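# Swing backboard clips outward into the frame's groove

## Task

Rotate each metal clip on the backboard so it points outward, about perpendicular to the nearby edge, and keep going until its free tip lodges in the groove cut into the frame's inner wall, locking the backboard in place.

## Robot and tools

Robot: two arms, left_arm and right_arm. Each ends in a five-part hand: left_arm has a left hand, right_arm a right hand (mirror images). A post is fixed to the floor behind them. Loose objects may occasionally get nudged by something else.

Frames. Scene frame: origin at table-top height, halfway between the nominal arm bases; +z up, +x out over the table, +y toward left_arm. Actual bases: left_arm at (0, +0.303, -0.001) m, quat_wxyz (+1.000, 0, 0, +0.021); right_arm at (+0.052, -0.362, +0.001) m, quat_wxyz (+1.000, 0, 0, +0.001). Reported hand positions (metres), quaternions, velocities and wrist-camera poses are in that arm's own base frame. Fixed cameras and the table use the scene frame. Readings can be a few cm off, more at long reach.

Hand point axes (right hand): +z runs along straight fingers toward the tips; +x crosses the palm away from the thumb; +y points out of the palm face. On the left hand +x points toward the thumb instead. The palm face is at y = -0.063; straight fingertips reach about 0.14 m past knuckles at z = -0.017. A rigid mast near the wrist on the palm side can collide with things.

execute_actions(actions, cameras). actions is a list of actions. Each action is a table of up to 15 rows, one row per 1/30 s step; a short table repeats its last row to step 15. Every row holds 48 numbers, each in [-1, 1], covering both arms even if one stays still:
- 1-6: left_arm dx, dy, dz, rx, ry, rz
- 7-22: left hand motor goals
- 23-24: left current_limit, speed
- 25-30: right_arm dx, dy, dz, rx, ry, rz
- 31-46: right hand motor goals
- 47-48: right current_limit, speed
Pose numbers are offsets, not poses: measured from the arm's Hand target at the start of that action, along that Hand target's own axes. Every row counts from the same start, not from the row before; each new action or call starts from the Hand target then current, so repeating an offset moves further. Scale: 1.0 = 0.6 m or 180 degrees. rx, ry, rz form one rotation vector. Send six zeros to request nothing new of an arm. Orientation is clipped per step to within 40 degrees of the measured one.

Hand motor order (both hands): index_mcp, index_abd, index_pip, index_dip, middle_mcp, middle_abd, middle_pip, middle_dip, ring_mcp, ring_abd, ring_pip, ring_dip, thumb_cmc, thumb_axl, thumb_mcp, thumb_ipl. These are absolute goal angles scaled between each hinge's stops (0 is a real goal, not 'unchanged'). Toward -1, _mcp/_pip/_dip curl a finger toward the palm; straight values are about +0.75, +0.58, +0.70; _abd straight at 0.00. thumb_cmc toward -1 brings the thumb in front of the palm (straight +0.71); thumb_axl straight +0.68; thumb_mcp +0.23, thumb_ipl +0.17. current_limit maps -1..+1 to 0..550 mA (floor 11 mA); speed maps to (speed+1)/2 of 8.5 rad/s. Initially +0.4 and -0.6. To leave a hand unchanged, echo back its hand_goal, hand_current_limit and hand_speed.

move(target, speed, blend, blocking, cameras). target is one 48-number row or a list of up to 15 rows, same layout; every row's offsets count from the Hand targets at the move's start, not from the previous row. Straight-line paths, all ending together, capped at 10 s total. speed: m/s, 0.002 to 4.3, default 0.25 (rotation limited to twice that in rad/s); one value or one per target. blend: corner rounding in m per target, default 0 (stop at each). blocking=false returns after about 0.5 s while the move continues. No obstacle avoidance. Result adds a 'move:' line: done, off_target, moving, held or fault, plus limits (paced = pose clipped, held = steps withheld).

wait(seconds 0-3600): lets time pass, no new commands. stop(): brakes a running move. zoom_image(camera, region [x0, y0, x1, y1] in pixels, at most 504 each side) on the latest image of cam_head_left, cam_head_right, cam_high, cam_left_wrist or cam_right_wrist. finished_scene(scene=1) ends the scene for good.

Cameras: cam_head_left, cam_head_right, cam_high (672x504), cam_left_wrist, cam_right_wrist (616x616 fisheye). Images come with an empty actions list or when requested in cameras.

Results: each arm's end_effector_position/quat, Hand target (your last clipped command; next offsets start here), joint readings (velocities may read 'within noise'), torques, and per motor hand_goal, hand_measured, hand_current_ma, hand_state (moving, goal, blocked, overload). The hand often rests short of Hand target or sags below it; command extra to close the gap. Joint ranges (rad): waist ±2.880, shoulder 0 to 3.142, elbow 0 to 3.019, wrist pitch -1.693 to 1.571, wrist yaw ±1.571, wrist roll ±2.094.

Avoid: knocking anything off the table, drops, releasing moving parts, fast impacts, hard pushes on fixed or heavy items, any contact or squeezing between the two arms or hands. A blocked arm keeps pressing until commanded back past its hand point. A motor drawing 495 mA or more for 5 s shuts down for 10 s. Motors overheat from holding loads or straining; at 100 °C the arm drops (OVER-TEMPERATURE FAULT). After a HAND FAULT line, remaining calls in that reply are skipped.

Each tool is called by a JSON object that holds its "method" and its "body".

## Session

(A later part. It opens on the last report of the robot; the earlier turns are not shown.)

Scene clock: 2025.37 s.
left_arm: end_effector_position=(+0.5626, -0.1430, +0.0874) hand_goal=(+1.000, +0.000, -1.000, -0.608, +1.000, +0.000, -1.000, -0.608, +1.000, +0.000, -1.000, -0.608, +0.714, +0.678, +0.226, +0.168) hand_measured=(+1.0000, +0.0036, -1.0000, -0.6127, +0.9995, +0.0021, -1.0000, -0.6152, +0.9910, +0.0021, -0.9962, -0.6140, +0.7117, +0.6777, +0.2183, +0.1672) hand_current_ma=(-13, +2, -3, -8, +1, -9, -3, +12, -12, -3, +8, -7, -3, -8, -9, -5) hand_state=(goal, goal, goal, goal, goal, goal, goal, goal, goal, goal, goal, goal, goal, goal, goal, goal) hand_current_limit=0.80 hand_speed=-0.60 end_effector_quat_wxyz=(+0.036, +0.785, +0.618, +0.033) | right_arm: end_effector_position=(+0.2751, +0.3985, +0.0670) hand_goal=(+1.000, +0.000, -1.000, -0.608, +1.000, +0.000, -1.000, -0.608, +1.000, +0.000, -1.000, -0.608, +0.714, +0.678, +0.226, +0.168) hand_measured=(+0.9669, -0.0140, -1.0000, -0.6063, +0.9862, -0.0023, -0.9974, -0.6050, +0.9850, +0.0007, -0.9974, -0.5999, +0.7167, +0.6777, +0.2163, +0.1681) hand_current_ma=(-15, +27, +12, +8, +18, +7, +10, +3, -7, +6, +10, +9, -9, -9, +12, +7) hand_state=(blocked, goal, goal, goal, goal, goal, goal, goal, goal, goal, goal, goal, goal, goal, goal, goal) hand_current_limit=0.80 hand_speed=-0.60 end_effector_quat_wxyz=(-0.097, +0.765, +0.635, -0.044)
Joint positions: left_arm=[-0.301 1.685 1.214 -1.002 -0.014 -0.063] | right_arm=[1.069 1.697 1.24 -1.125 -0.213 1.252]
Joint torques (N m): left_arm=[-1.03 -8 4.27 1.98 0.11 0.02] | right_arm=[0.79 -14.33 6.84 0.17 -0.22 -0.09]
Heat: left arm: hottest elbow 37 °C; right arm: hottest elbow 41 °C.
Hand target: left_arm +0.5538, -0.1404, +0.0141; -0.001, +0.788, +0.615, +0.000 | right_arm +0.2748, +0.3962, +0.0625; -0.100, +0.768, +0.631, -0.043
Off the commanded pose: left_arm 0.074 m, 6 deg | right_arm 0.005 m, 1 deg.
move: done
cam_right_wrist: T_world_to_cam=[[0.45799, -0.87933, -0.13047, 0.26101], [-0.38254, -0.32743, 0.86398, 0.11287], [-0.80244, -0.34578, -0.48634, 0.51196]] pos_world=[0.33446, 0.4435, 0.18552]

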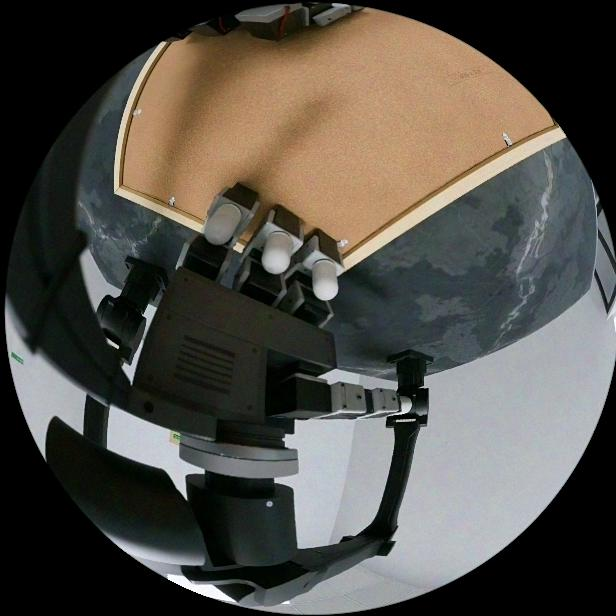

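{"method": "move", "body": {"target": [0,0,0,0,0,0,1,0,-1,-0.608,1,0,-1,-0.608,1,0,-1,-0.608,0.714,0.678,0.226,0.168,0.8,-0.6,-0.015,0.0028,0.003,0,0,0,1,0,-1,-0.608,1,0,-1,-0.608,1,0,-1,-0.608,0.714,0.678,0.226,0.168,0.8,-0.6], "speed": 0.04, "cameras": ["cam_right_wrist"]}}

{"method": "zoom_image", "body": {"camera": "cam_right_wrist", "region": [300, 200, 380, 280]}}

Scene clock: 2029.47 s.
left_arm: end_effector_position=(+0.5626, -0.1430, +0.0874) hand_goal=(+1.000, +0.000, -1.000, -0.608, +1.000, +0.000, -1.000, -0.608, +1.000, +0.000, -1.000, -0.608, +0.714, +0.678, +0.226, +0.168) hand_measured=(+0.9995, +0.0036, -1.0000, -0.6127, +0.9995, +0.0007, -1.0000, -0.6140, +0.9910, +0.0021, -0.9974, -0.6152, +0.7117, +0.6777, +0.2193, +0.1681) hand_current_ma=(-10, +4, +3, -11, -2, -8, +1, +11, -4, -11, +2, -7, -3, -11, -7, +3) hand_state=(goal, goal, goal, goal, goal, goal, goal, goal, goal, goal, goal, goal, goal, goal, goal, goal) hand_current_limit=0.80 hand_speed=-0.60 end_effector_quat_wxyz=(+0.036, +0.785, +0.618, +0.033) | right_arm: end_effector_position=(+0.2754, +0.3963, +0.0678) hand_goal=(+1.000, +0.000, -1.000, -0.608, +1.000, +0.000, -1.000, -0.608, +1.000, +0.000, -1.000, -0.608, +0.714, +0.678, +0.226, +0.168) hand_measured=(+0.9657, -0.0154, -1.0000, -0.6063, +0.9862, -0.0023, -0.9962, -0.6050, +0.9850, -0.0008, -0.9962, -0.5999, +0.7167, +0.6777, +0.2163, +0.1672) hand_current_ma=(-17, +11, +20, +12, +21, -2, +13, +1, +0, -8, +7, +7, -4, -15, +7, +5) hand_state=(blocked, goal, goal, goal, goal, goal, goal, goal, goal, goal, goal, goal, goal, goal, goal, goal) hand_current_limit=0.80 hand_speed=-0.60 end_effector_quat_wxyz=(-0.101, +0.765, +0.635, -0.033)
Joint positions: left_arm=[-0.301 1.685 1.214 -1.002 -0.014 -0.063] | right_arm=[1.066 1.677 1.217 -1.098 -0.213 1.252]
Joint torques (N m): left_arm=[-1.03 -8 4.27 1.99 0.11 0.02] | right_arm=[0.21 -13.51 6.54 0.02 -0.24 -0.17]
Heat: left arm: hottest shoulder 36 °C; right arm: hottest elbow 41 °C.
Hand target: left_arm +0.5538, -0.1404, +0.0141; -0.001, +0.788, +0.615, +0.000 | right_arm +0.2742, +0.3873, +0.0600; -0.100, +0.768, +0.631, -0.043
Off the commanded pose: left_arm 0.074 m, 6 deg | right_arm 0.012 m, 1 deg.
move: off_target (right_arm)
cam_right_wrist: T_world_to_cam=[[0.45723, -0.87772, -0.14333, 0.25955], [-0.39316, -0.34405, 0.85267, 0.12194], [-0.79773, -0.33351, -0.5024, 0.5068]] pos_world=[0.33355, 0.43879, 0.18784]

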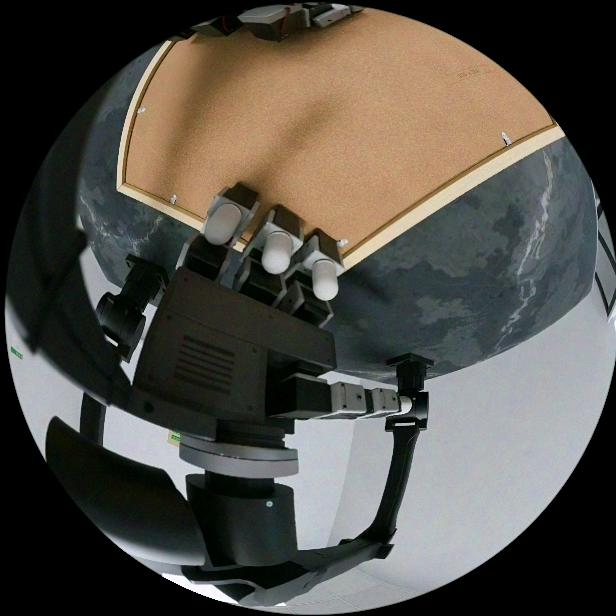

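Scaled by 6.300 from the camera's image (finer frame: 880x880).

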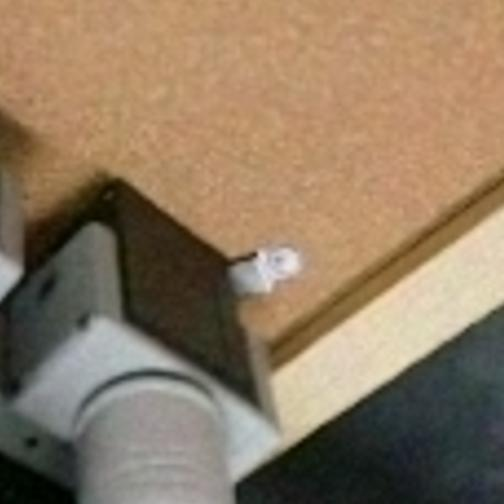

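{"method": "move", "body": {"target": [0,0,0,0,0,0,1,0,-1,-0.608,1,0,-1,-0.608,1,0,-1,-0.608,0.714,0.678,0.226,0.168,0.8,-0.6,-0.015,0.0028,0.0,0,0,0,1,0,-1,-0.608,1,0,-1,-0.608,1,0,-1,-0.608,0.714,0.678,0.226,0.168,0.8,-0.6], "speed": 0.04, "cameras": ["cam_right_wrist"]}}

{"method": "zoom_image", "body": {"camera": "cam_right_wrist", "region": [300, 200, 380, 280]}}

Scene clock: 2032.23 s.
left_arm: end_effector_position=(+0.5626, -0.1430, +0.0874) hand_goal=(+1.000, +0.000, -1.000, -0.608, +1.000, +0.000, -1.000, -0.608, +1.000, +0.000, -1.000, -0.608, +0.714, +0.678, +0.226, +0.168) hand_measured=(+0.9995, +0.0036, -1.0000, -0.6127, +1.0000, +0.0007, -1.0000, -0.6152, +0.9898, +0.0021, -0.9974, -0.6152, +0.7117, +0.6777, +0.2193, +0.1672) hand_current_ma=(-12, +5, +8, -11, -2, -14, +6, +8, -6, -2, -1, -13, -8, -11, -4, +7) hand_state=(goal, goal, goal, goal, goal, goal, goal, goal, goal, goal, goal, goal, goal, goal, goal, goal) hand_current_limit=0.80 hand_speed=-0.60 end_effector_quat_wxyz=(+0.036, +0.785, +0.618, +0.033) | right_arm: end_effector_position=(+0.2759, +0.3922, +0.0684) hand_goal=(+1.000, +0.000, -1.000, -0.608, +1.000, +0.000, -1.000, -0.608, +1.000, +0.000, -1.000, -0.608, +0.714, +0.678, +0.226, +0.168) hand_measured=(+0.9585, -0.0374, -1.0000, -0.6063, +0.9862, -0.0023, -0.9974, -0.6050, +0.9850, -0.0008, -0.9974, -0.6012, +0.7154, +0.6767, +0.2163, +0.1672) hand_current_ma=(-8, +14, +9, +3, +1, -7, +10, +4, +4, +8, +4, -9, -2, +4, -1, +2) hand_state=(blocked, blocked, goal, goal, goal, goal, goal, goal, goal, goal, goal, goal, goal, goal, goal, goal) hand_current_limit=0.80 hand_speed=-0.60 end_effector_quat_wxyz=(-0.104, +0.765, +0.635, -0.027)
Joint positions: left_arm=[-0.301 1.685 1.214 -1.002 -0.014 -0.063] | right_arm=[1.061 1.661 1.197 -1.082 -0.215 1.248]
Joint torques (N m): left_arm=[-1.08 -8 4.26 1.99 0.11 0.03] | right_arm=[-0.03 -13.51 6.13 -0.2 -0.2 -0.2]
Heat: left arm: hottest shoulder 36 °C; right arm: hottest elbow 40 °C.
Hand target: left_arm +0.5538, -0.1404, +0.0141; -0.001, +0.788, +0.615, +0.000 | right_arm +0.2740, +0.3782, +0.0591; -0.100, +0.768, +0.631, -0.043
Off the commanded pose: left_arm 0.074 m, 6 deg | right_arm 0.017 m, 2 deg.
move: off_target (right_arm)
cam_right_wrist: T_world_to_cam=[[0.45691, -0.8765, -0.15158, 0.25593], [-0.39778, -0.35376, 0.84653, 0.12565], [-0.79561, -0.32649, -0.5103, 0.50328]] pos_world=[0.33345, 0.43309, 0.18925]

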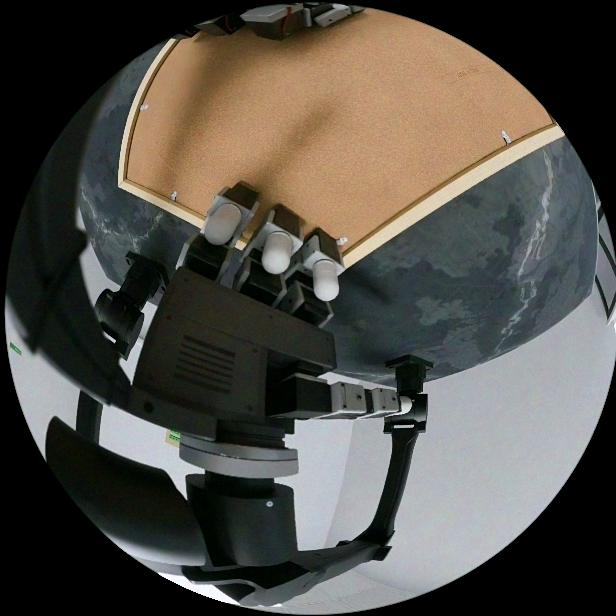

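Scaled by 6.300 from the camera's image (finer frame: 880x880).

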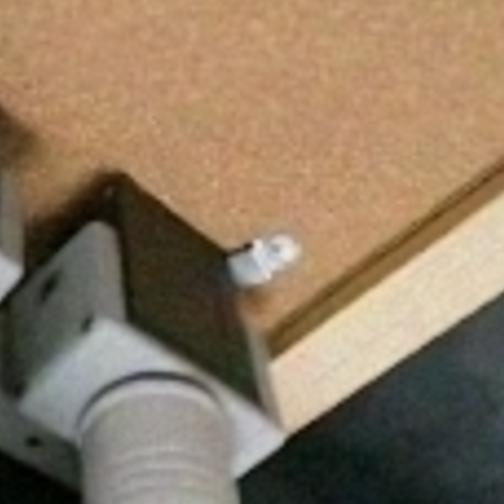

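{"method": "move", "body": {"target": [0,0,0,0,0,0,1,0,-1,-0.608,1,0,-1,-0.608,1,0,-1,-0.608,0.714,0.678,0.226,0.168,0.8,-0.6,-0.013,0.004,0.0,0,0,0,1,0,-1,-0.608,1,0,-1,-0.608,1,0,-1,-0.608,0.714,0.678,0.226,0.168,0.8,-0.6], "speed": 0.04, "cameras": ["cam_right_wrist"]}}

{"method": "zoom_image", "body": {"camera": "cam_right_wrist", "region": [300, 200, 380, 280]}}

Scene clock: 2035.23 s.
left_arm: end_effector_position=(+0.5626, -0.1430, +0.0874) hand_goal=(+1.000, +0.000, -1.000, -0.608, +1.000, +0.000, -1.000, -0.608, +1.000, +0.000, -1.000, -0.608, +0.714, +0.678, +0.226, +0.168) hand_measured=(+0.9995, +0.0036, -1.0000, -0.6127, +0.9995, +0.0021, -1.0000, -0.6140, +0.9910, +0.0021, -0.9974, -0.6152, +0.7129, +0.6777, +0.2183, +0.1672) hand_current_ma=(-8, +8, +5, -9, -2, -10, +9, +9, -5, -10, -6, -3, +0, -8, -8, -2) hand_state=(goal, goal, goal, goal, goal, goal, goal, goal, goal, goal, goal, goal, goal, goal, goal, goal) hand_current_limit=0.80 hand_speed=-0.60 end_effector_quat_wxyz=(+0.036, +0.785, +0.618, +0.033) | right_arm: end_effector_position=(+0.2739, +0.3848, +0.0673) hand_goal=(+1.000, +0.000, -1.000, -0.608, +1.000, +0.000, -1.000, -0.608, +1.000, +0.000, -1.000, -0.608, +0.714, +0.678, +0.226, +0.168) hand_measured=(+0.9693, -0.0374, -1.0000, -0.6063, +0.9862, -0.0023, -0.9974, -0.6050, +0.9850, +0.0007, -0.9974, -0.5999, +0.7167, +0.6777, +0.2163, +0.1681) hand_current_ma=(-13, +6, +6, -6, -3, -21, -2, +0, +0, -9, +2, -19, -22, -24, -3, +6) hand_state=(blocked, blocked, goal, goal, goal, goal, goal, goal, goal, goal, goal, goal, goal, goal, goal, goal) hand_current_limit=0.80 hand_speed=-0.60 end_effector_quat_wxyz=(-0.110, +0.765, +0.634, -0.030)
Joint positions: left_arm=[-0.301 1.685 1.214 -1.002 -0.014 -0.063] | right_arm=[1.052 1.645 1.175 -1.079 -0.227 1.24]
Joint torques (N m): left_arm=[-1.03 -7.94 4.27 1.99 0.11 0.02] | right_arm=[-0.03 -13.16 6.13 -0.21 -0.11 -0.23]
Heat: left arm: hottest shoulder 36 °C; right arm: hottest elbow 40 °C.
Hand target: left_arm +0.5538, -0.1404, +0.0141; -0.001, +0.788, +0.615, +0.000 | right_arm +0.2748, +0.3701, +0.0581; -0.100, +0.768, +0.631, -0.043
Off the commanded pose: left_arm 0.074 m, 6 deg | right_arm 0.017 m, 2 deg.
move: off_target (right_arm)
cam_right_wrist: T_world_to_cam=[[0.45392, -0.87639, -0.1609, 0.25151], [-0.3888, -0.35729, 0.84922, 0.12195], [-0.80174, -0.32292, -0.50292, 0.49855]] pos_world=[0.33296, 0.42499, 0.18764]

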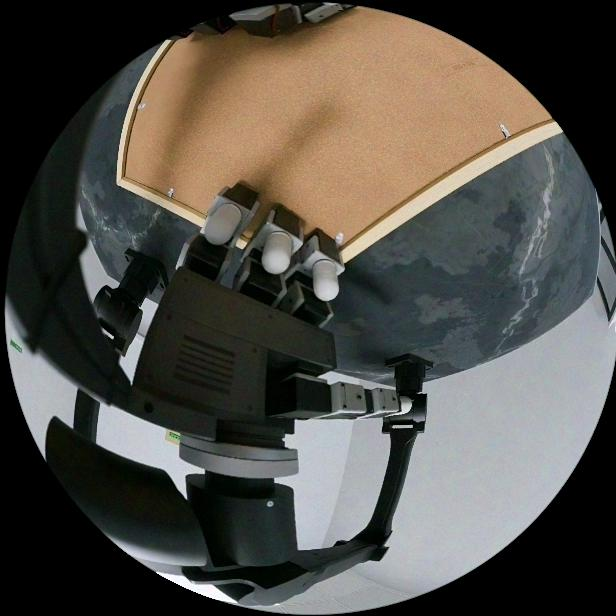

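Scaled by 6.300 from the camera's image (finer frame: 880x880).

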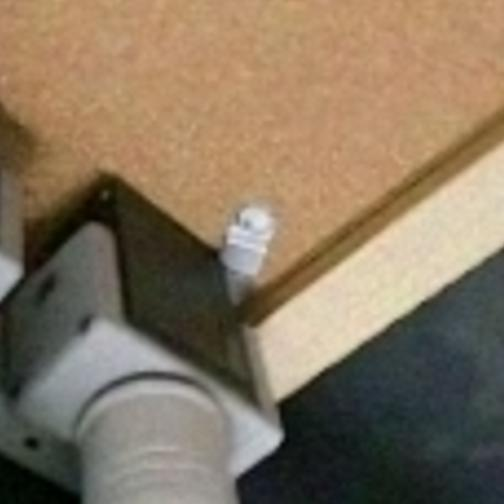

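{"method": "move", "body": {"target": [0,0,0,0,0,0,1,0,-1,-0.608,1,0,-1,-0.608,1,0,-1,-0.608,0.714,0.678,0.226,0.168,0.8,-0.6,-0.010,0.006,0.0,0,0,0,1,0,-1,-0.608,1,0,-1,-0.608,1,0,-1,-0.608,0.714,0.678,0.226,0.168,0.8,-0.6], "speed": 0.04, "cameras": ["cam_right_wrist"]}}

{"method": "zoom_image", "body": {"camera": "cam_right_wrist", "region": [300, 200, 380, 280]}}

Scene clock: 2041.90 s.
left_arm: end_effector_position=(+0.5626, -0.1430, +0.0874) hand_goal=(+1.000, +0.000, -1.000, -0.608, +1.000, +0.000, -1.000, -0.608, +1.000, +0.000, -1.000, -0.608, +0.714, +0.678, +0.226, +0.168) hand_measured=(+0.9995, +0.0036, -1.0000, -0.6127, +0.9995, +0.0007, -1.0000, -0.6152, +0.9910, +0.0021, -0.9974, -0.6152, +0.7129, +0.6777, +0.2193, +0.1672) hand_current_ma=(-8, +5, +3, -2, +3, +2, +1, +4, -12, -6, -4, -13, -2, -9, -1, -2) hand_state=(goal, goal, goal, goal, goal, goal, goal, goal, goal, goal, goal, goal, goal, goal, goal, goal) hand_current_limit=0.80 hand_speed=-0.60 end_effector_quat_wxyz=(+0.036, +0.785, +0.618, +0.033) | right_arm: end_effector_position=(+0.2747, +0.3764, +0.0672) hand_goal=(+1.000, +0.000, -1.000, -0.608, +1.000, +0.000, -1.000, -0.608, +1.000, +0.000, -1.000, -0.608, +0.714, +0.678, +0.226, +0.168) hand_measured=(+0.9959, -0.0374, -1.0000, -0.6050, +0.9862, -0.0023, -0.9974, -0.6050, +0.9850, -0.0008, -0.9962, -0.6012, +0.7154, +0.6777, +0.2163, +0.1672) hand_current_ma=(-13, +13, +13, -6, +6, +5, +2, -14, -10, +11, +11, -2, -10, -3, +2, +4) hand_state=(goal, blocked, goal, goal, goal, goal, goal, goal, goal, goal, goal, goal, goal, goal, goal, goal) hand_current_limit=0.80 hand_speed=-0.60 end_effector_quat_wxyz=(-0.109, +0.767, +0.632, -0.032)
Joint positions: left_arm=[-0.301 1.685 1.214 -1.002 -0.014 -0.063] | right_arm=[1.041 1.633 1.159 -1.082 -0.228 1.234]
Joint torques (N m): left_arm=[-1.03 -8 4.27 1.98 0.11 0.02] | right_arm=[-0.09 -12.4 6.26 -0.14 -0.06 -0.26]
Heat: left arm: hottest shoulder 36 °C; right arm: hottest elbow 39 °C.
Hand target: left_arm +0.5538, -0.1404, +0.0141; -0.001, +0.788, +0.615, +0.000 | right_arm +0.2770, +0.3637, +0.0570; -0.100, +0.768, +0.631, -0.043
Off the commanded pose: left_arm 0.074 m, 6 deg | right_arm 0.017 m, 2 deg.
move: off_target (right_arm)
cam_right_wrist: T_world_to_cam=[[0.44884, -0.87929, -0.15932, 0.2463], [-0.38736, -0.35211, 0.85204, 0.11686], [-0.80529, -0.32072, -0.49864, 0.49628]] pos_world=[0.33436, 0.41688, 0.18714]

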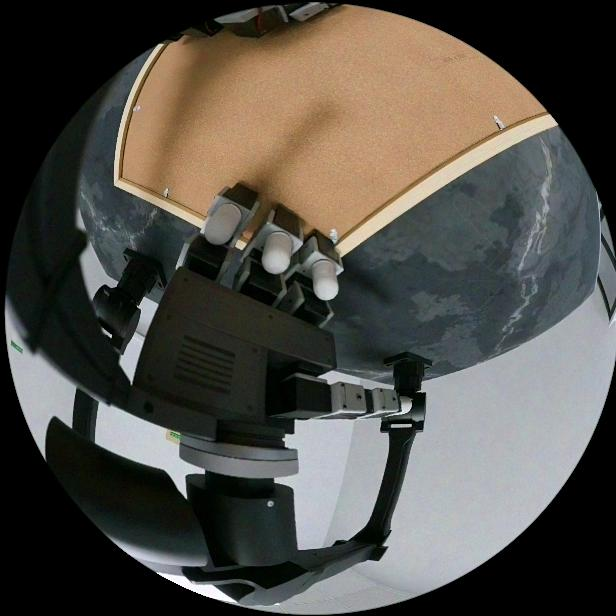

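Scaled by 6.300 from the camera's image (finer frame: 880x880).

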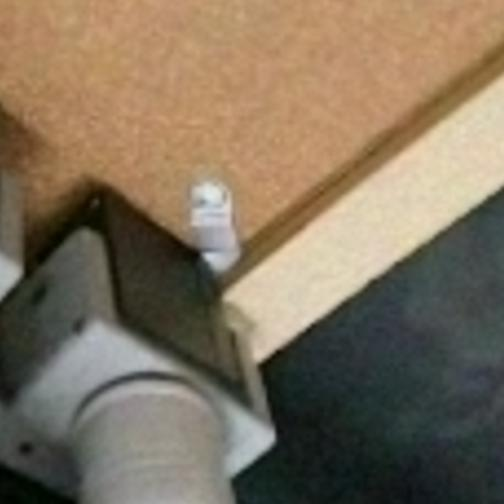

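{"method": "move", "body": {"target": [0,0,0,0,0,0,1,0,-1,-0.608,1,0,-1,-0.608,1,0,-1,-0.608,0.714,0.678,0.226,0.168,0.8,-0.6,0.0133,0.0132,0.003,0,0,0,1,0,-1,-0.608,1,0,-1,-0.608,1,0,-1,-0.608,0.714,0.678,0.226,0.168,0.8,-0.6], "speed": 0.04, "cameras": ["cam_right_wrist"]}}

{"method": "zoom_image", "body": {"camera": "cam_right_wrist", "region": [300, 200, 380, 280]}}

Scene clock: 2047.20 s.
left_arm: end_effector_position=(+0.5626, -0.1430, +0.0874) hand_goal=(+1.000, +0.000, -1.000, -0.608, +1.000, +0.000, -1.000, -0.608, +1.000, +0.000, -1.000, -0.608, +0.714, +0.678, +0.226, +0.168) hand_measured=(+0.9995, +0.0036, -1.0000, -0.6127, +0.9995, +0.0007, -1.0000, -0.6140, +0.9910, +0.0021, -0.9962, -0.6152, +0.7129, +0.6767, +0.2193, +0.1672) hand_current_ma=(-9, +4, +5, -8, -2, +0, +3, +3, -17, -5, -5, -14, -6, -7, +4, +2) hand_state=(goal, goal, goal, goal, goal, goal, goal, goal, goal, goal, goal, goal, goal, goal, goal, goal) hand_current_limit=0.80 hand_speed=-0.60 end_effector_quat_wxyz=(+0.036, +0.785, +0.618, +0.033) | right_arm: end_effector_position=(+0.2753, +0.3753, +0.0666) hand_goal=(+1.000, +0.000, -1.000, -0.608, +1.000, +0.000, -1.000, -0.608, +1.000, +0.000, -1.000, -0.608, +0.714, +0.678, +0.226, +0.168) hand_measured=(+1.0000, -0.0360, -1.0000, -0.6050, +0.9862, -0.0023, -0.9974, -0.6050, +0.9850, -0.0008, -0.9962, -0.6012, +0.7167, +0.6777, +0.2163, +0.1681) hand_current_ma=(-12, -6, +17, +4, +10, -25, +9, -1, -5, -5, +6, -1, +14, -8, +14, +12) hand_state=(goal, blocked, goal, goal, goal, goal, goal, goal, goal, goal, goal, goal, goal, goal, goal, goal) hand_current_limit=0.80 hand_speed=-0.60 end_effector_quat_wxyz=(-0.111, +0.769, +0.628, -0.034)
Joint positions: left_arm=[-0.301 1.685 1.214 -1.002 -0.014 -0.063] | right_arm=[1.036 1.634 1.159 -1.082 -0.233 1.239]
Joint torques (N m): left_arm=[-0.97 -8 4.26 1.99 0.11 0.03] | right_arm=[-0.62 -10.75 8.23 -0.2 0.04 -0.32]
Heat: left arm: hottest shoulder 36 °C; right arm: hottest elbow 39 °C.
Hand target: left_arm +0.5538, -0.1404, +0.0141; -0.001, +0.788, +0.615, +0.000 | right_arm +0.2859, +0.3702, +0.0541; -0.100, +0.768, +0.631, -0.043
Off the commanded pose: left_arm 0.074 m, 6 deg | right_arm 0.017 m, 2 deg.
move: off_target (right_arm)
cam_right_wrist: T_world_to_cam=[[0.4405, -0.88297, -0.16225, 0.24874], [-0.38617, -0.34951, 0.85365, 0.11575], [-0.81046, -0.31337, -0.49493, 0.49458]] pos_world=[0.33597, 0.41508, 0.18633]

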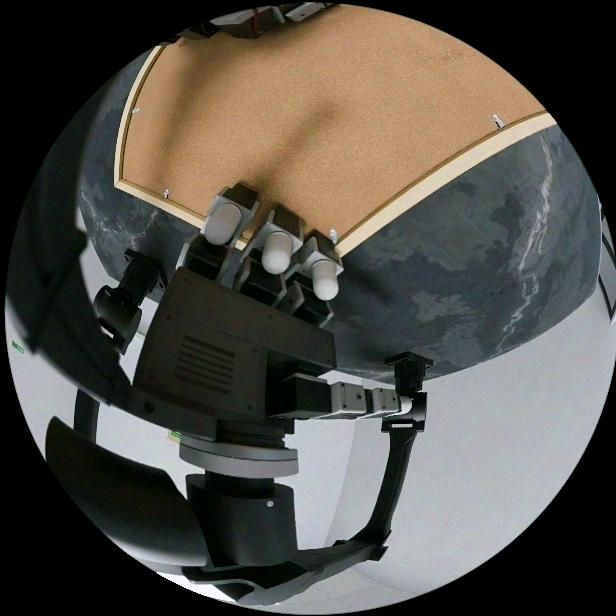

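Scaled by 6.300 from the camera's image (finer frame: 880x880).

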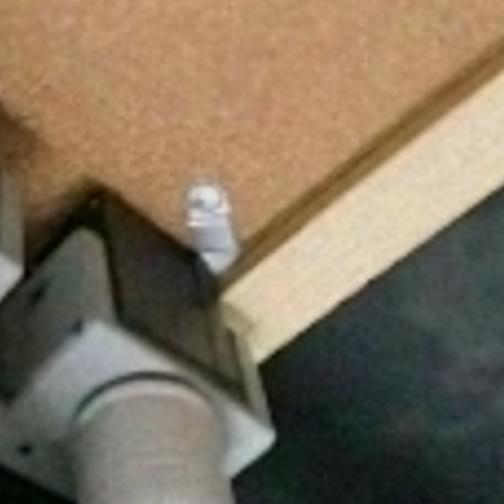

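{"method": "move", "body": {"target": [0,0,0,0,0,0,1,0,-1,-0.608,1,0,-1,-0.608,1,0,-1,-0.608,0.714,0.678,0.226,0.168,0.8,-0.6,0.003,0.0133,0.002,0,0,0,1,0,-1,-0.608,1,0,-1,-0.608,1,0,-1,-0.608,0.714,0.678,0.226,0.168,0.8,-0.6], "speed": 0.04, "cameras": ["cam_right_wrist"]}}

{"method": "zoom_image", "body": {"camera": "cam_right_wrist", "region": [300, 200, 380, 280]}}

Scene clock: 2049.47 s.
left_arm: end_effector_position=(+0.5626, -0.1430, +0.0874) hand_goal=(+1.000, +0.000, -1.000, -0.608, +1.000, +0.000, -1.000, -0.608, +1.000, +0.000, -1.000, -0.608, +0.714, +0.678, +0.226, +0.168) hand_measured=(+0.9995, +0.0036, -1.0000, -0.6127, +0.9995, +0.0007, -1.0000, -0.6152, +0.9910, +0.0021, -0.9974, -0.6152, +0.7129, +0.6777, +0.2193, +0.1681) hand_current_ma=(-11, +4, +5, -11, -4, -12, -1, +10, -11, -8, -4, -11, -4, -5, -1, +4) hand_state=(goal, goal, goal, goal, goal, goal, goal, goal, goal, goal, goal, goal, goal, goal, goal, goal) hand_current_limit=0.80 hand_speed=-0.60 end_effector_quat_wxyz=(+0.036, +0.785, +0.618, +0.033) | right_arm: end_effector_position=(+0.2774, +0.3735, +0.0654) hand_goal=(+1.000, +0.000, -1.000, -0.608, +1.000, +0.000, -1.000, -0.608, +1.000, +0.000, -1.000, -0.608, +0.714, +0.678, +0.226, +0.168) hand_measured=(+1.0000, -0.0286, -1.0000, -0.6050, +0.9862, -0.0023, -0.9974, -0.6050, +0.9850, -0.0008, -0.9962, -0.6012, +0.7154, +0.6767, +0.2163, +0.1681) hand_current_ma=(-5, +25, +6, -23, +2, -4, +3, +3, -8, +3, +5, +1, -10, -18, +6, +14) hand_state=(goal, blocked, goal, goal, goal, goal, goal, goal, goal, goal, goal, goal, goal, goal, goal, goal) hand_current_limit=0.80 hand_speed=-0.60 end_effector_quat_wxyz=(-0.113, +0.770, +0.627, -0.038)
Joint positions: left_arm=[-0.301 1.685 1.214 -1.002 -0.014 -0.063] | right_arm=[1.028 1.639 1.163 -1.09 -0.239 1.232]
Joint torques (N m): left_arm=[-1.03 -7.94 4.26 1.99 0.11 0.02] | right_arm=[-1.03 -10.05 8.69 -0.24 0.28 -0.36]
Heat: left arm: hottest shoulder 36 °C; right arm: hottest elbow 39 °C.
Hand target: left_arm +0.5538, -0.1404, +0.0141; -0.001, +0.788, +0.615, +0.000 | right_arm +0.2938, +0.3706, +0.0515; -0.100, +0.768, +0.631, -0.043
Off the commanded pose: left_arm 0.074 m, 6 deg | right_arm 0.022 m, 2 deg.
move: off_target (right_arm)
cam_right_wrist: T_world_to_cam=[[0.43688, -0.88457, -0.16332, 0.24778], [-0.37925, -0.34577, 0.85826, 0.11335], [-0.81566, -0.31301, -0.48653, 0.49583]] pos_world=[0.33917, 0.41357, 0.18442]

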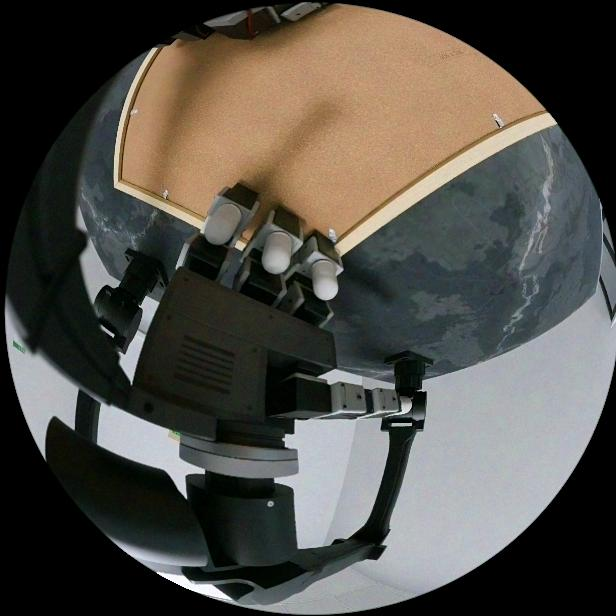

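Scaled by 6.300 from the camera's image (finer frame: 880x880).

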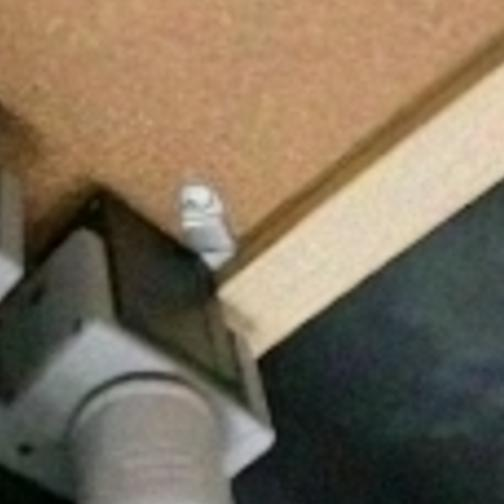

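{"method": "move", "body": {"target": [0,0,0,0,0,0,1,0,-1,-0.608,1,0,-1,-0.608,1,0,-1,-0.608,0.714,0.678,0.226,0.168,0.8,-0.6,0.001,0.0133,0.001,0,0,0,1,0,-1,-0.608,1,0,-1,-0.608,1,0,-1,-0.608,0.714,0.678,0.226,0.168,0.8,-0.6], "speed": 0.04, "cameras": ["cam_right_wrist"]}}

{"method": "zoom_image", "body": {"camera": "cam_right_wrist", "region": [300, 200, 380, 280]}}

Scene clock: 2051.67 s.
left_arm: end_effector_position=(+0.5655, -0.1438, +0.0885) hand_goal=(+1.000, +0.000, -1.000, -0.608, +1.000, +0.000, -1.000, -0.608, +1.000, +0.000, -1.000, -0.608, +0.714, +0.678, +0.226, +0.168) hand_measured=(+0.9983, +0.0036, -1.0000, -0.6127, +0.9959, +0.0021, -1.0000, -0.6152, +0.9910, +0.0007, -0.9974, -0.6152, +0.7117, +0.6777, +0.2183, +0.1681) hand_current_ma=(-13, +8, +2, -8, -4, -6, +4, +3, -5, -9, -8, -15, -9, -14, -7, +0) hand_state=(goal, goal, goal, goal, goal, goal, goal, goal, goal, goal, goal, goal, goal, goal, goal, goal) hand_current_limit=0.80 hand_speed=-0.60 end_effector_quat_wxyz=(+0.041, +0.785, +0.618, +0.037) | right_arm: end_effector_position=(+0.2842, +0.3716, +0.0648) hand_goal=(+1.000, +0.000, -1.000, -0.608, +1.000, +0.000, -1.000, -0.608, +1.000, +0.000, -1.000, -0.608, +0.714, +0.678, +0.226, +0.168) hand_measured=(+1.0000, +0.0095, -1.0000, -0.6050, +0.9862, -0.0023, -0.9974, -0.6050, +0.9850, +0.0007, -0.9974, -0.5999, +0.7167, +0.6777, +0.2163, +0.1681) hand_current_ma=(+4, +12, +27, -2, +1, -8, +2, -5, -4, +5, -2, -1, -7, -6, +6, +8) hand_state=(goal, goal, goal, goal, goal, goal, goal, goal, goal, goal, goal, goal, goal, goal, goal, goal) hand_current_limit=0.80 hand_speed=-0.60 end_effector_quat_wxyz=(-0.115, +0.774, +0.622, -0.037)
Joint positions: left_arm=[-0.301 1.685 1.213 -0.988 -0.014 -0.063] | right_arm=[1.012 1.645 1.17 -1.09 -0.242 1.229]
Joint torques (N m): left_arm=[-1.03 -8.06 4.4 1.48 0.11 0.02] | right_arm=[-0.85 -9.58 8.79 -0.21 0.34 -0.47]
Heat: left arm: hottest shoulder 36 °C; right arm: hottest elbow 39 °C.
Hand target: left_arm +0.5538, -0.1404, +0.0140; -0.001, +0.788, +0.615, +0.000 | right_arm +0.3014, +0.3698, +0.0492; -0.100, +0.768, +0.631, -0.043
Off the commanded pose: left_arm 0.075 m, 6 deg | right_arm 0.023 m, 2 deg.
move: off_target (right_arm)
cam_right_wrist: T_world_to_cam=[[0.42505, -0.88974, -0.16642, 0.24849], [-0.38204, -0.34302, 0.85813, 0.11557], [-0.8206, -0.30117, -0.48572, 0.49749]] pos_world=[0.34677, 0.41056, 0.18382]

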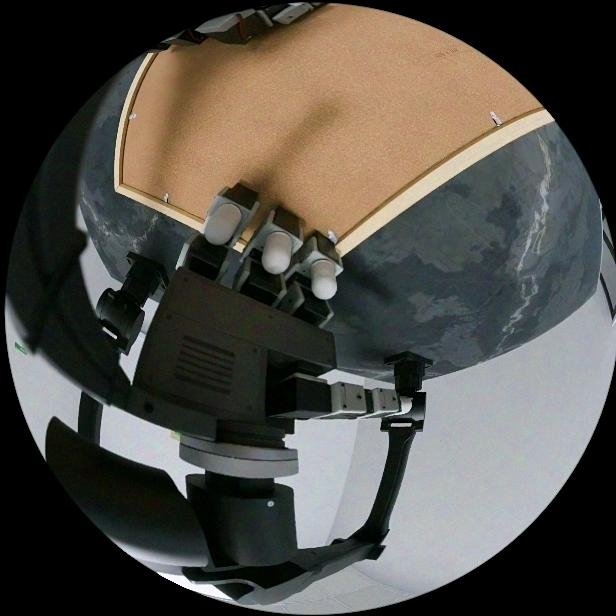

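Scaled by 6.300 from the camera's image (finer frame: 880x880).

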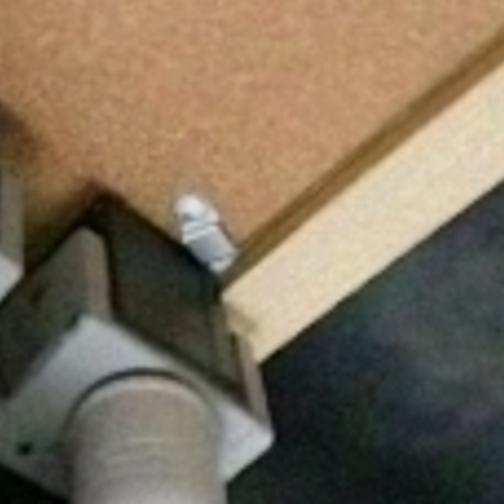

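{"method": "move", "body": {"target": [0,0,0,0,0,0,1,0,-1,-0.608,1,0,-1,-0.608,1,0,-1,-0.608,0.714,0.678,0.226,0.168,0.8,-0.6,0.0078,-0.0447,-0.0686,0,0,0,1,0,-1,-0.608,1,0,-1,-0.608,1,0,-1,-0.608,0.714,0.678,0.226,0.168,0.8,-0.6], "speed": 0.06, "cameras": ["cam_right_wrist"]}}

{"method": "zoom_image", "body": {"camera": "cam_right_wrist", "region": [300, 200, 380, 280]}}

Scene clock: 2056.80 s.
left_arm: end_effector_position=(+0.5662, -0.1440, +0.0889) hand_goal=(+1.000, +0.000, -1.000, -0.608, +1.000, +0.000, -1.000, -0.608, +1.000, +0.000, -1.000, -0.608, +0.714, +0.678, +0.226, +0.168) hand_measured=(+0.9971, +0.0021, -1.0000, -0.6127, +0.9947, +0.0021, -1.0000, -0.6140, +0.9910, +0.0021, -0.9962, -0.6152, +0.7117, +0.6777, +0.2183, +0.1681) hand_current_ma=(-6, +0, +7, -4, -1, -7, +3, +7, -9, -7, -11, -10, +0, -8, -3, +9) hand_state=(goal, goal, goal, goal, goal, goal, goal, goal, goal, goal, goal, goal, goal, goal, goal, goal) hand_current_limit=0.80 hand_speed=-0.60 end_effector_quat_wxyz=(+0.042, +0.784, +0.618, +0.038) | right_arm: end_effector_position=(+0.2804, +0.3625, +0.0805) hand_goal=(+1.000, +0.000, -1.000, -0.608, +1.000, +0.000, -1.000, -0.608, +1.000, +0.000, -1.000, -0.608, +0.714, +0.678, +0.226, +0.168) hand_measured=(+0.9935, -0.0198, -0.9731, -0.6038, +0.9862, -0.0023, -0.9974, -0.6050, +0.9850, -0.0008, -0.9962, -0.6012, +0.7142, +0.6767, +0.2163, +0.1672) hand_current_ma=(-9, +4, +8, +2, +14, -8, +1, -3, +2, -1, +14, +6, +1, -3, +15, +8) hand_state=(goal, blocked, blocked, goal, goal, goal, goal, goal, goal, goal, goal, goal, goal, goal, goal, goal) hand_current_limit=0.80 hand_speed=-0.60 end_effector_quat_wxyz=(-0.093, +0.769, +0.630, -0.058)
Joint positions: left_arm=[-0.301 1.685 1.213 -0.985 -0.014 -0.063] | right_arm=[1.02 1.635 1.199 -1.185 -0.215 1.213]
Joint torques (N m): left_arm=[-1.03 -8.06 4.41 1.32 0.12 0.02] | right_arm=[1.85 -13.74 10.41 -0.7 -0.18 -0.08]
Heat: left arm: hottest shoulder 36 °C; right arm: hottest elbow 39 °C.
Hand target: left_arm +0.5538, -0.1404, +0.0140; -0.001, +0.788, +0.615, +0.000 | right_arm +0.2845, +0.3751, +0.0951; -0.100, +0.768, +0.631, -0.043
Off the commanded pose: left_arm 0.076 m, 7 deg | right_arm 0.020 m, 2 deg.
move: off_target (right_arm)
cam_right_wrist: T_world_to_cam=[[0.44638, -0.88723, -0.1165, 0.23369], [-0.37053, -0.30177, 0.87843, 0.07765], [-0.81453, -0.34895, -0.46345, 0.51307]] pos_world=[0.34236, 0.4098, 0.1968]

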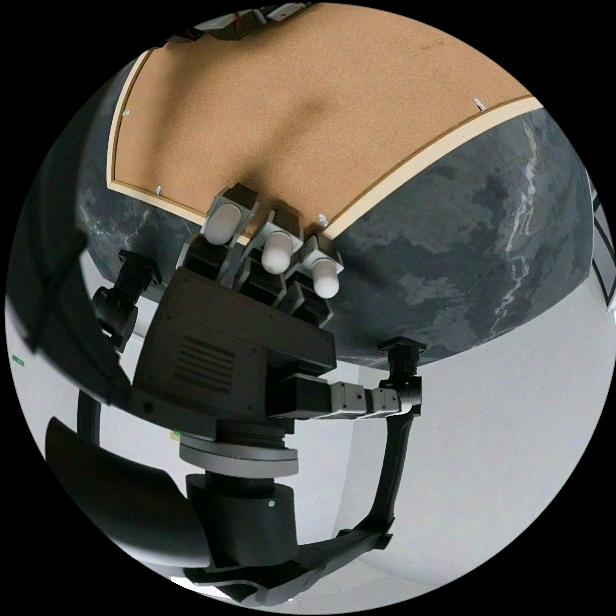

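Scaled by 6.300 from the camera's image (finer frame: 880x880).

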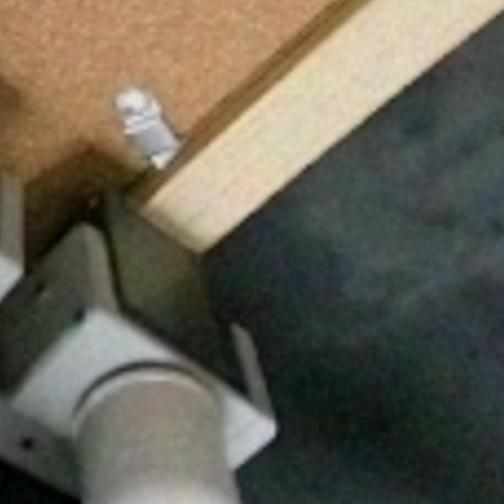

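{"method": "move", "body": {"target": [0,0,0,0,0,0,1,0,-1,-0.608,1,0,-1,-0.608,1,0,-1,-0.608,0.714,0.678,0.226,0.168,0.8,-0.6,0.026,-0.0123,-0.0315,0,0,0,1,0,-1,-0.608,1,0,-1,-0.608,1,0,-1,-0.608,0.714,0.678,0.226,0.168,0.8,-0.6], "speed": 0.08, "cameras": ["cam_right_wrist"]}}

{"method": "zoom_image", "body": {"camera": "cam_right_wrist", "region": [300, 190, 380, 270]}}

Scene clock: 2059.63 s.
left_arm: end_effector_position=(+0.5662, -0.1440, +0.0889) hand_goal=(+1.000, +0.000, -1.000, -0.608, +1.000, +0.000, -1.000, -0.608, +1.000, +0.000, -1.000, -0.608, +0.714, +0.678, +0.226, +0.168) hand_measured=(+0.9971, +0.0007, -1.0000, -0.6127, +0.9947, +0.0007, -1.0000, -0.6140, +0.9910, +0.0021, -0.9962, -0.6152, +0.7129, +0.6777, +0.2183, +0.1672) hand_current_ma=(-9, +5, +5, -10, -6, -10, +7, +3, -6, -10, -4, -16, -5, -10, -4, -1) hand_state=(goal, goal, goal, goal, goal, goal, goal, goal, goal, goal, goal, goal, goal, goal, goal, goal) hand_current_limit=0.80 hand_speed=-0.60 end_effector_quat_wxyz=(+0.042, +0.784, +0.618, +0.038) | right_arm: end_effector_position=(+0.2806, +0.3771, +0.1038) hand_goal=(+1.000, +0.000, -1.000, -0.608, +1.000, +0.000, -1.000, -0.608, +1.000, +0.000, -1.000, -0.608, +0.714, +0.678, +0.226, +0.168) hand_measured=(+0.9935, -0.0213, -0.9731, -0.6038, +0.9862, -0.0023, -0.9974, -0.6050, +0.9850, -0.0008, -0.9962, -0.6012, +0.7154, +0.6777, +0.2163, +0.1672) hand_current_ma=(-10, +16, +18, +7, +3, +6, +8, -9, -4, -15, +10, -4, +6, -7, -1, +5) hand_state=(goal, blocked, blocked, goal, goal, goal, goal, goal, goal, goal, goal, goal, goal, goal, goal, goal) hand_current_limit=0.80 hand_speed=-0.60 end_effector_quat_wxyz=(-0.094, +0.765, +0.635, -0.055)
Joint positions: left_arm=[-0.301 1.685 1.213 -0.985 -0.014 -0.063] | right_arm=[1.036 1.635 1.266 -1.243 -0.215 1.216]
Joint torques (N m): left_arm=[-1.03 -8 4.41 1.32 0.11 0.03] | right_arm=[2.02 -13.33 11 -0.66 -0.2 0.03]
Heat: left arm: hottest shoulder 36 °C; right arm: hottest elbow 39 °C.
Hand target: left_arm +0.5538, -0.1404, +0.0140; -0.001, +0.788, +0.615, +0.000 | right_arm +0.2842, +0.3900, +0.1161; -0.100, +0.768, +0.631, -0.043
Off the commanded pose: left_arm 0.076 m, 7 deg | right_arm 0.018 m, 2 deg.
move: off_target (right_arm)
cam_right_wrist: T_world_to_cam=[[0.45837, -0.88059, -0.12025, 0.24374], [-0.37007, -0.31212, 0.875, 0.0658], [-0.80805, -0.35658, -0.46894, 0.5307]] pos_world=[0.34146, 0.42441, 0.2206]

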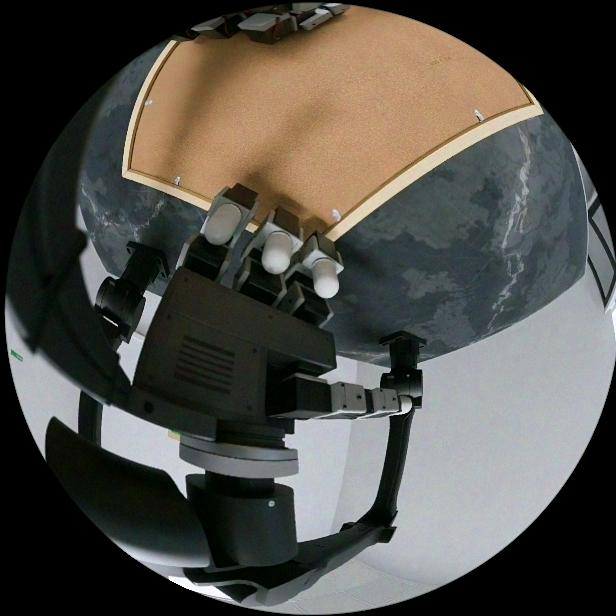

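Scaled by 6.300 from the camera's image (finer frame: 880x880).

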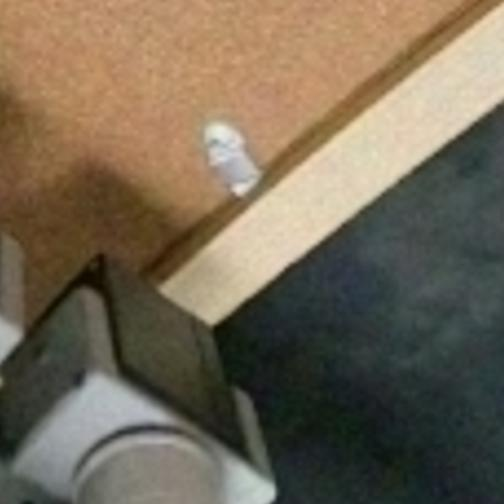

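{"method": "move", "body": {"target": [0,0,0,0,0,0,1,0,-1,-0.608,1,0,-1,-0.608,1,0,-1,-0.608,0.714,0.678,0.226,0.168,0.8,-0.6,0.0085,0.009,0.033,0,0,0,1,0,-1,-0.608,1,0,-1,-0.608,1,0,-1,-0.608,0.714,0.678,0.226,0.168,0.8,-0.6], "speed": 0.06, "cameras": ["cam_right_wrist"]}}

{"method": "zoom_image", "body": {"camera": "cam_right_wrist", "region": [300, 190, 380, 270]}}

Scene clock: 2063.17 s.
left_arm: end_effector_position=(+0.5662, -0.1440, +0.0889) hand_goal=(+1.000, +0.000, -1.000, -0.608, +1.000, +0.000, -1.000, -0.608, +1.000, +0.000, -1.000, -0.608, +0.714, +0.678, +0.226, +0.168) hand_measured=(+0.9983, +0.0021, -1.0000, -0.6127, +0.9947, +0.0007, -1.0000, -0.6152, +0.9922, +0.0007, -0.9962, -0.6152, +0.7129, +0.6767, +0.2193, +0.1672) hand_current_ma=(-8, +11, +0, -4, +2, +1, +4, +1, -10, -16, -2, -12, -5, -12, -2, -2) hand_state=(goal, goal, goal, goal, goal, goal, goal, goal, goal, goal, goal, goal, goal, goal, goal, goal) hand_current_limit=0.80 hand_speed=-0.60 end_effector_quat_wxyz=(+0.042, +0.784, +0.618, +0.038) | right_arm: end_effector_position=(+0.2834, +0.3817, +0.0908) hand_goal=(+1.000, +0.000, -1.000, -0.608, +1.000, +0.000, -1.000, -0.608, +1.000, +0.000, -1.000, -0.608, +0.714, +0.678, +0.226, +0.168) hand_measured=(+0.9947, -0.0198, -0.9731, -0.6038, +0.9862, -0.0023, -0.9974, -0.6050, +0.9838, -0.0008, -0.9974, -0.5999, +0.7154, +0.6777, +0.2163, +0.1681) hand_current_ma=(-4, +8, +9, +3, +14, -2, +8, +1, -6, -5, +5, -1, -6, -3, +6, +9) hand_state=(goal, blocked, blocked, goal, goal, goal, goal, goal, goal, goal, goal, goal, goal, goal, goal, goal) hand_current_limit=0.80 hand_speed=-0.60 end_effector_quat_wxyz=(-0.093, +0.765, +0.634, -0.057)
Joint positions: left_arm=[-0.301 1.685 1.213 -0.985 -0.014 -0.063] | right_arm=[1.036 1.664 1.266 -1.219 -0.215 1.217]
Joint torques (N m): left_arm=[-1.03 -8.06 4.4 1.32 0.12 0.02] | right_arm=[1.73 -13.27 10.04 0.12 -0.19 0.02]
Heat: left arm: hottest shoulder 36 °C; right arm: hottest elbow 40 °C.
Hand target: left_arm +0.5538, -0.1404, +0.0140; -0.001, +0.788, +0.615, +0.000 | right_arm +0.2866, +0.3959, +0.0960; -0.100, +0.768, +0.631, -0.043
Off the commanded pose: left_arm 0.076 m, 7 deg | right_arm 0.016 m, 2 deg.
move: off_target (right_arm)
cam_right_wrist: T_world_to_cam=[[0.4568, -0.88174, -0.11774, 0.24563], [-0.36837, -0.30797, 0.87718, 0.07742], [-0.80971, -0.35733, -0.46549, 0.52888]] pos_world=[0.34456, 0.42941, 0.2072]

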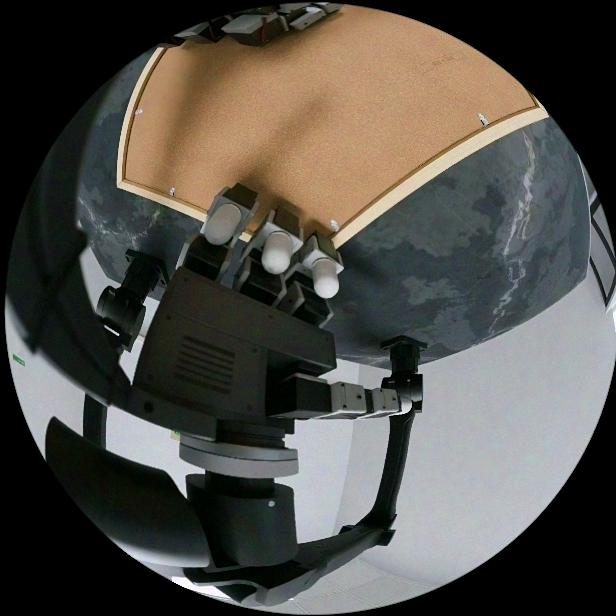

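Scaled by 6.300 from the camera's image (finer frame: 880x880).

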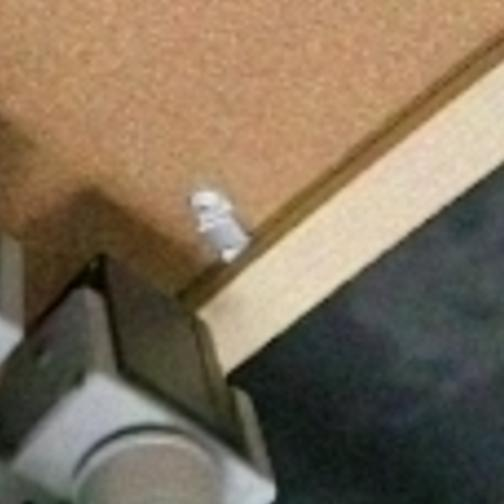

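{"method": "move", "body": {"target": [0,0,0,0,0,0,1,0,-1,-0.608,1,0,-1,-0.608,1,0,-1,-0.608,0.714,0.678,0.226,0.168,0.8,-0.6,0.001,-0.0025,0.0208,0,0,0,1,0,-1,-0.608,1,0,-1,-0.608,1,0,-1,-0.608,0.714,0.678,0.226,0.168,0.8,-0.6], "speed": 0.06, "cameras": ["cam_right_wrist"]}}

{"method": "zoom_image", "body": {"camera": "cam_right_wrist", "region": [300, 190, 380, 270]}}

Scene clock: 2065.83 s.
left_arm: end_effector_position=(+0.5662, -0.1440, +0.0889) hand_goal=(+1.000, +0.000, -1.000, -0.608, +1.000, +0.000, -1.000, -0.608, +1.000, +0.000, -1.000, -0.608, +0.714, +0.678, +0.226, +0.168) hand_measured=(+0.9971, +0.0021, -1.0000, -0.6127, +0.9947, +0.0021, -1.0000, -0.6152, +0.9922, +0.0036, -0.9962, -0.6152, +0.7129, +0.6777, +0.2183, +0.1672) hand_current_ma=(-10, +7, +2, -12, -3, -4, +4, +4, -10, -5, -3, -17, -7, -9, -4, -1) hand_state=(goal, goal, goal, goal, goal, goal, goal, goal, goal, goal, goal, goal, goal, goal, goal, goal) hand_current_limit=0.80 hand_speed=-0.60 end_effector_quat_wxyz=(+0.042, +0.784, +0.618, +0.038) | right_arm: end_effector_position=(+0.2831, +0.3904, +0.0869) hand_goal=(+1.000, +0.000, -1.000, -0.608, +1.000, +0.000, -1.000, -0.608, +1.000, +0.000, -1.000, -0.608, +0.714, +0.678, +0.226, +0.168) hand_measured=(+0.9947, -0.0198, -0.9731, -0.6038, +0.9862, -0.0023, -0.9962, -0.6063, +0.9850, -0.0008, -0.9962, -0.5999, +0.7142, +0.6767, +0.2163, +0.1681) hand_current_ma=(-3, +9, +9, -4, +10, -5, -2, +1, -12, +3, +16, +7, -2, -18, +5, +0) hand_state=(goal, blocked, blocked, goal, goal, goal, goal, goal, goal, goal, goal, goal, goal, goal, goal, goal) hand_current_limit=0.80 hand_speed=-0.60 end_effector_quat_wxyz=(-0.096, +0.764, +0.636, -0.048)
Joint positions: left_arm=[-0.301 1.685 1.213 -0.985 -0.014 -0.063] | right_arm=[1.046 1.673 1.266 -1.188 -0.215 1.226]
Joint torques (N m): left_arm=[-1.08 -8.12 4.41 1.31 0.11 0.03] | right_arm=[2.02 -13.16 8.64 0.18 -0.19 0.03]
Heat: left arm: hottest shoulder 36 °C; right arm: hottest elbow 40 °C.
Hand target: left_arm +0.5538, -0.1404, +0.0140; -0.001, +0.788, +0.615, +0.000 | right_arm +0.2829, +0.3980, +0.0843; -0.100, +0.768, +0.631, -0.043
Off the commanded pose: left_arm 0.076 m, 7 deg | right_arm 0.008 m, 1 deg.
move: done
cam_right_wrist: T_world_to_cam=[[0.45884, -0.87923, -0.12816, 0.25236], [-0.37735, -0.32341, 0.86776, 0.09279], [-0.80441, -0.34981, -0.48017, 0.52689]] pos_world=[0.34306, 0.43621, 0.20482]

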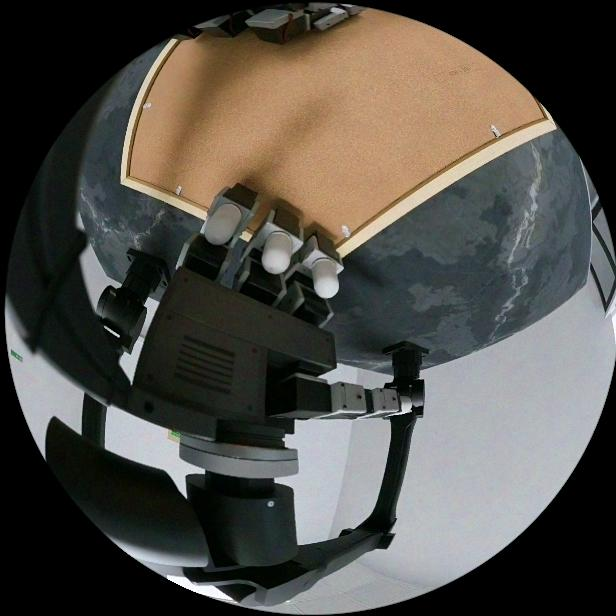

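Scaled by 6.300 from the camera's image (finer frame: 880x880).

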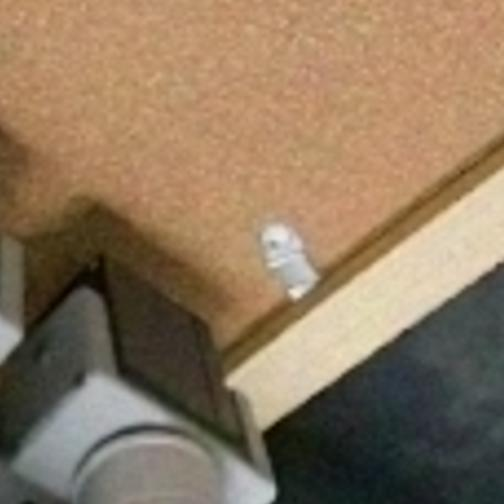

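{"method": "move", "body": {"target": [0,0,0,0,0,0,1,0,-1,-0.608,1,0,-1,-0.608,1,0,-1,-0.608,0.714,0.678,0.226,0.168,0.8,-0.6,-0.01,0.007,0.031,0,0,0,1,0,-1,-0.608,1,0,-1,-0.608,1,0,-1,-0.608,0.714,0.678,0.226,0.168,0.8,-0.6], "speed": 0.06, "cameras": ["cam_right_wrist"]}}

{"method": "zoom_image", "body": {"camera": "cam_right_wrist", "region": [300, 190, 380, 270]}}

Scene clock: 2069.00 s.
left_arm: end_effector_position=(+0.5662, -0.1440, +0.0889) hand_goal=(+1.000, +0.000, -1.000, -0.608, +1.000, +0.000, -1.000, -0.608, +1.000, +0.000, -1.000, -0.608, +0.714, +0.678, +0.226, +0.168) hand_measured=(+0.9971, +0.0007, -1.0000, -0.6127, +0.9947, +0.0021, -1.0000, -0.6152, +0.9910, +0.0021, -0.9974, -0.6152, +0.7129, +0.6767, +0.2183, +0.1672) hand_current_ma=(+4, +8, +6, -5, +3, -11, +7, +2, -5, -8, +1, -10, -3, -11, +0, +1) hand_state=(goal, goal, goal, goal, goal, goal, goal, goal, goal, goal, goal, goal, goal, goal, goal, goal) hand_current_limit=0.80 hand_speed=-0.60 end_effector_quat_wxyz=(+0.042, +0.784, +0.618, +0.038) | right_arm: end_effector_position=(+0.2835, +0.3910, +0.0706) hand_goal=(+1.000, +0.000, -1.000, -0.608, +1.000, +0.000, -1.000, -0.608, +1.000, +0.000, -1.000, -0.608, +0.714, +0.678, +0.226, +0.168) hand_measured=(+0.9947, -0.0198, -0.9731, -0.6038, +0.9862, -0.0023, -0.9974, -0.6050, +0.9850, -0.0008, -0.9962, -0.6012, +0.7142, +0.6767, +0.2163, +0.1681) hand_current_ma=(-5, +1, +8, -4, +2, +3, -6, -7, -7, -5, +10, -3, -9, -14, -3, -6) hand_state=(goal, blocked, blocked, goal, goal, goal, goal, goal, goal, goal, goal, goal, goal, goal, goal, goal) hand_current_limit=0.80 hand_speed=-0.60 end_effector_quat_wxyz=(-0.098, +0.764, +0.636, -0.044)
Joint positions: left_arm=[-0.301 1.685 1.213 -0.985 -0.014 -0.063] | right_arm=[1.046 1.686 1.237 -1.136 -0.215 1.226]
Joint torques (N m): left_arm=[-1.03 -8.06 4.41 1.32 0.11 0.02] | right_arm=[1.26 -13.57 7.58 0.23 -0.19 -0.02]
Heat: left arm: hottest shoulder 36 °C; right arm: hottest elbow 40 °C.
Hand target: left_arm +0.5538, -0.1404, +0.0140; -0.001, +0.788, +0.615, +0.000 | right_arm +0.2821, +0.3932, +0.0648; -0.100, +0.768, +0.631, -0.043
Off the commanded pose: left_arm 0.076 m, 7 deg | right_arm 0.006 m, 1 deg.
move: done
cam_right_wrist: T_world_to_cam=[[0.4595, -0.87814, -0.13314, 0.25042], [-0.38146, -0.33049, 0.86329, 0.11158], [-0.80209, -0.3459, -0.48683, 0.51785]] pos_world=[0.34286, 0.4359, 0.18912]

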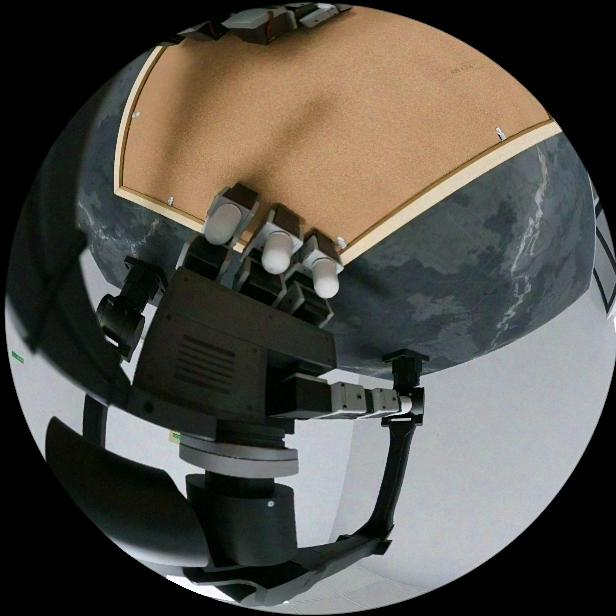

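Scaled by 6.300 from the camera's image (finer frame: 880x880).

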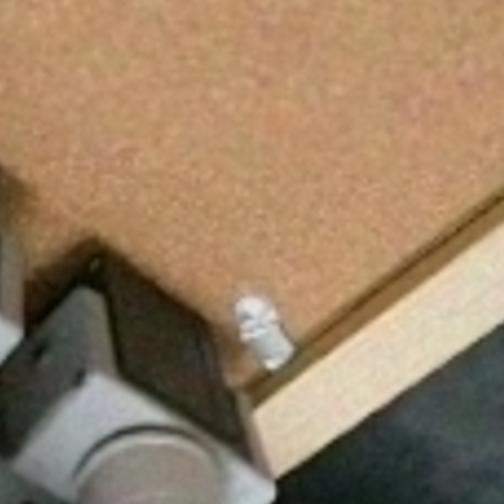

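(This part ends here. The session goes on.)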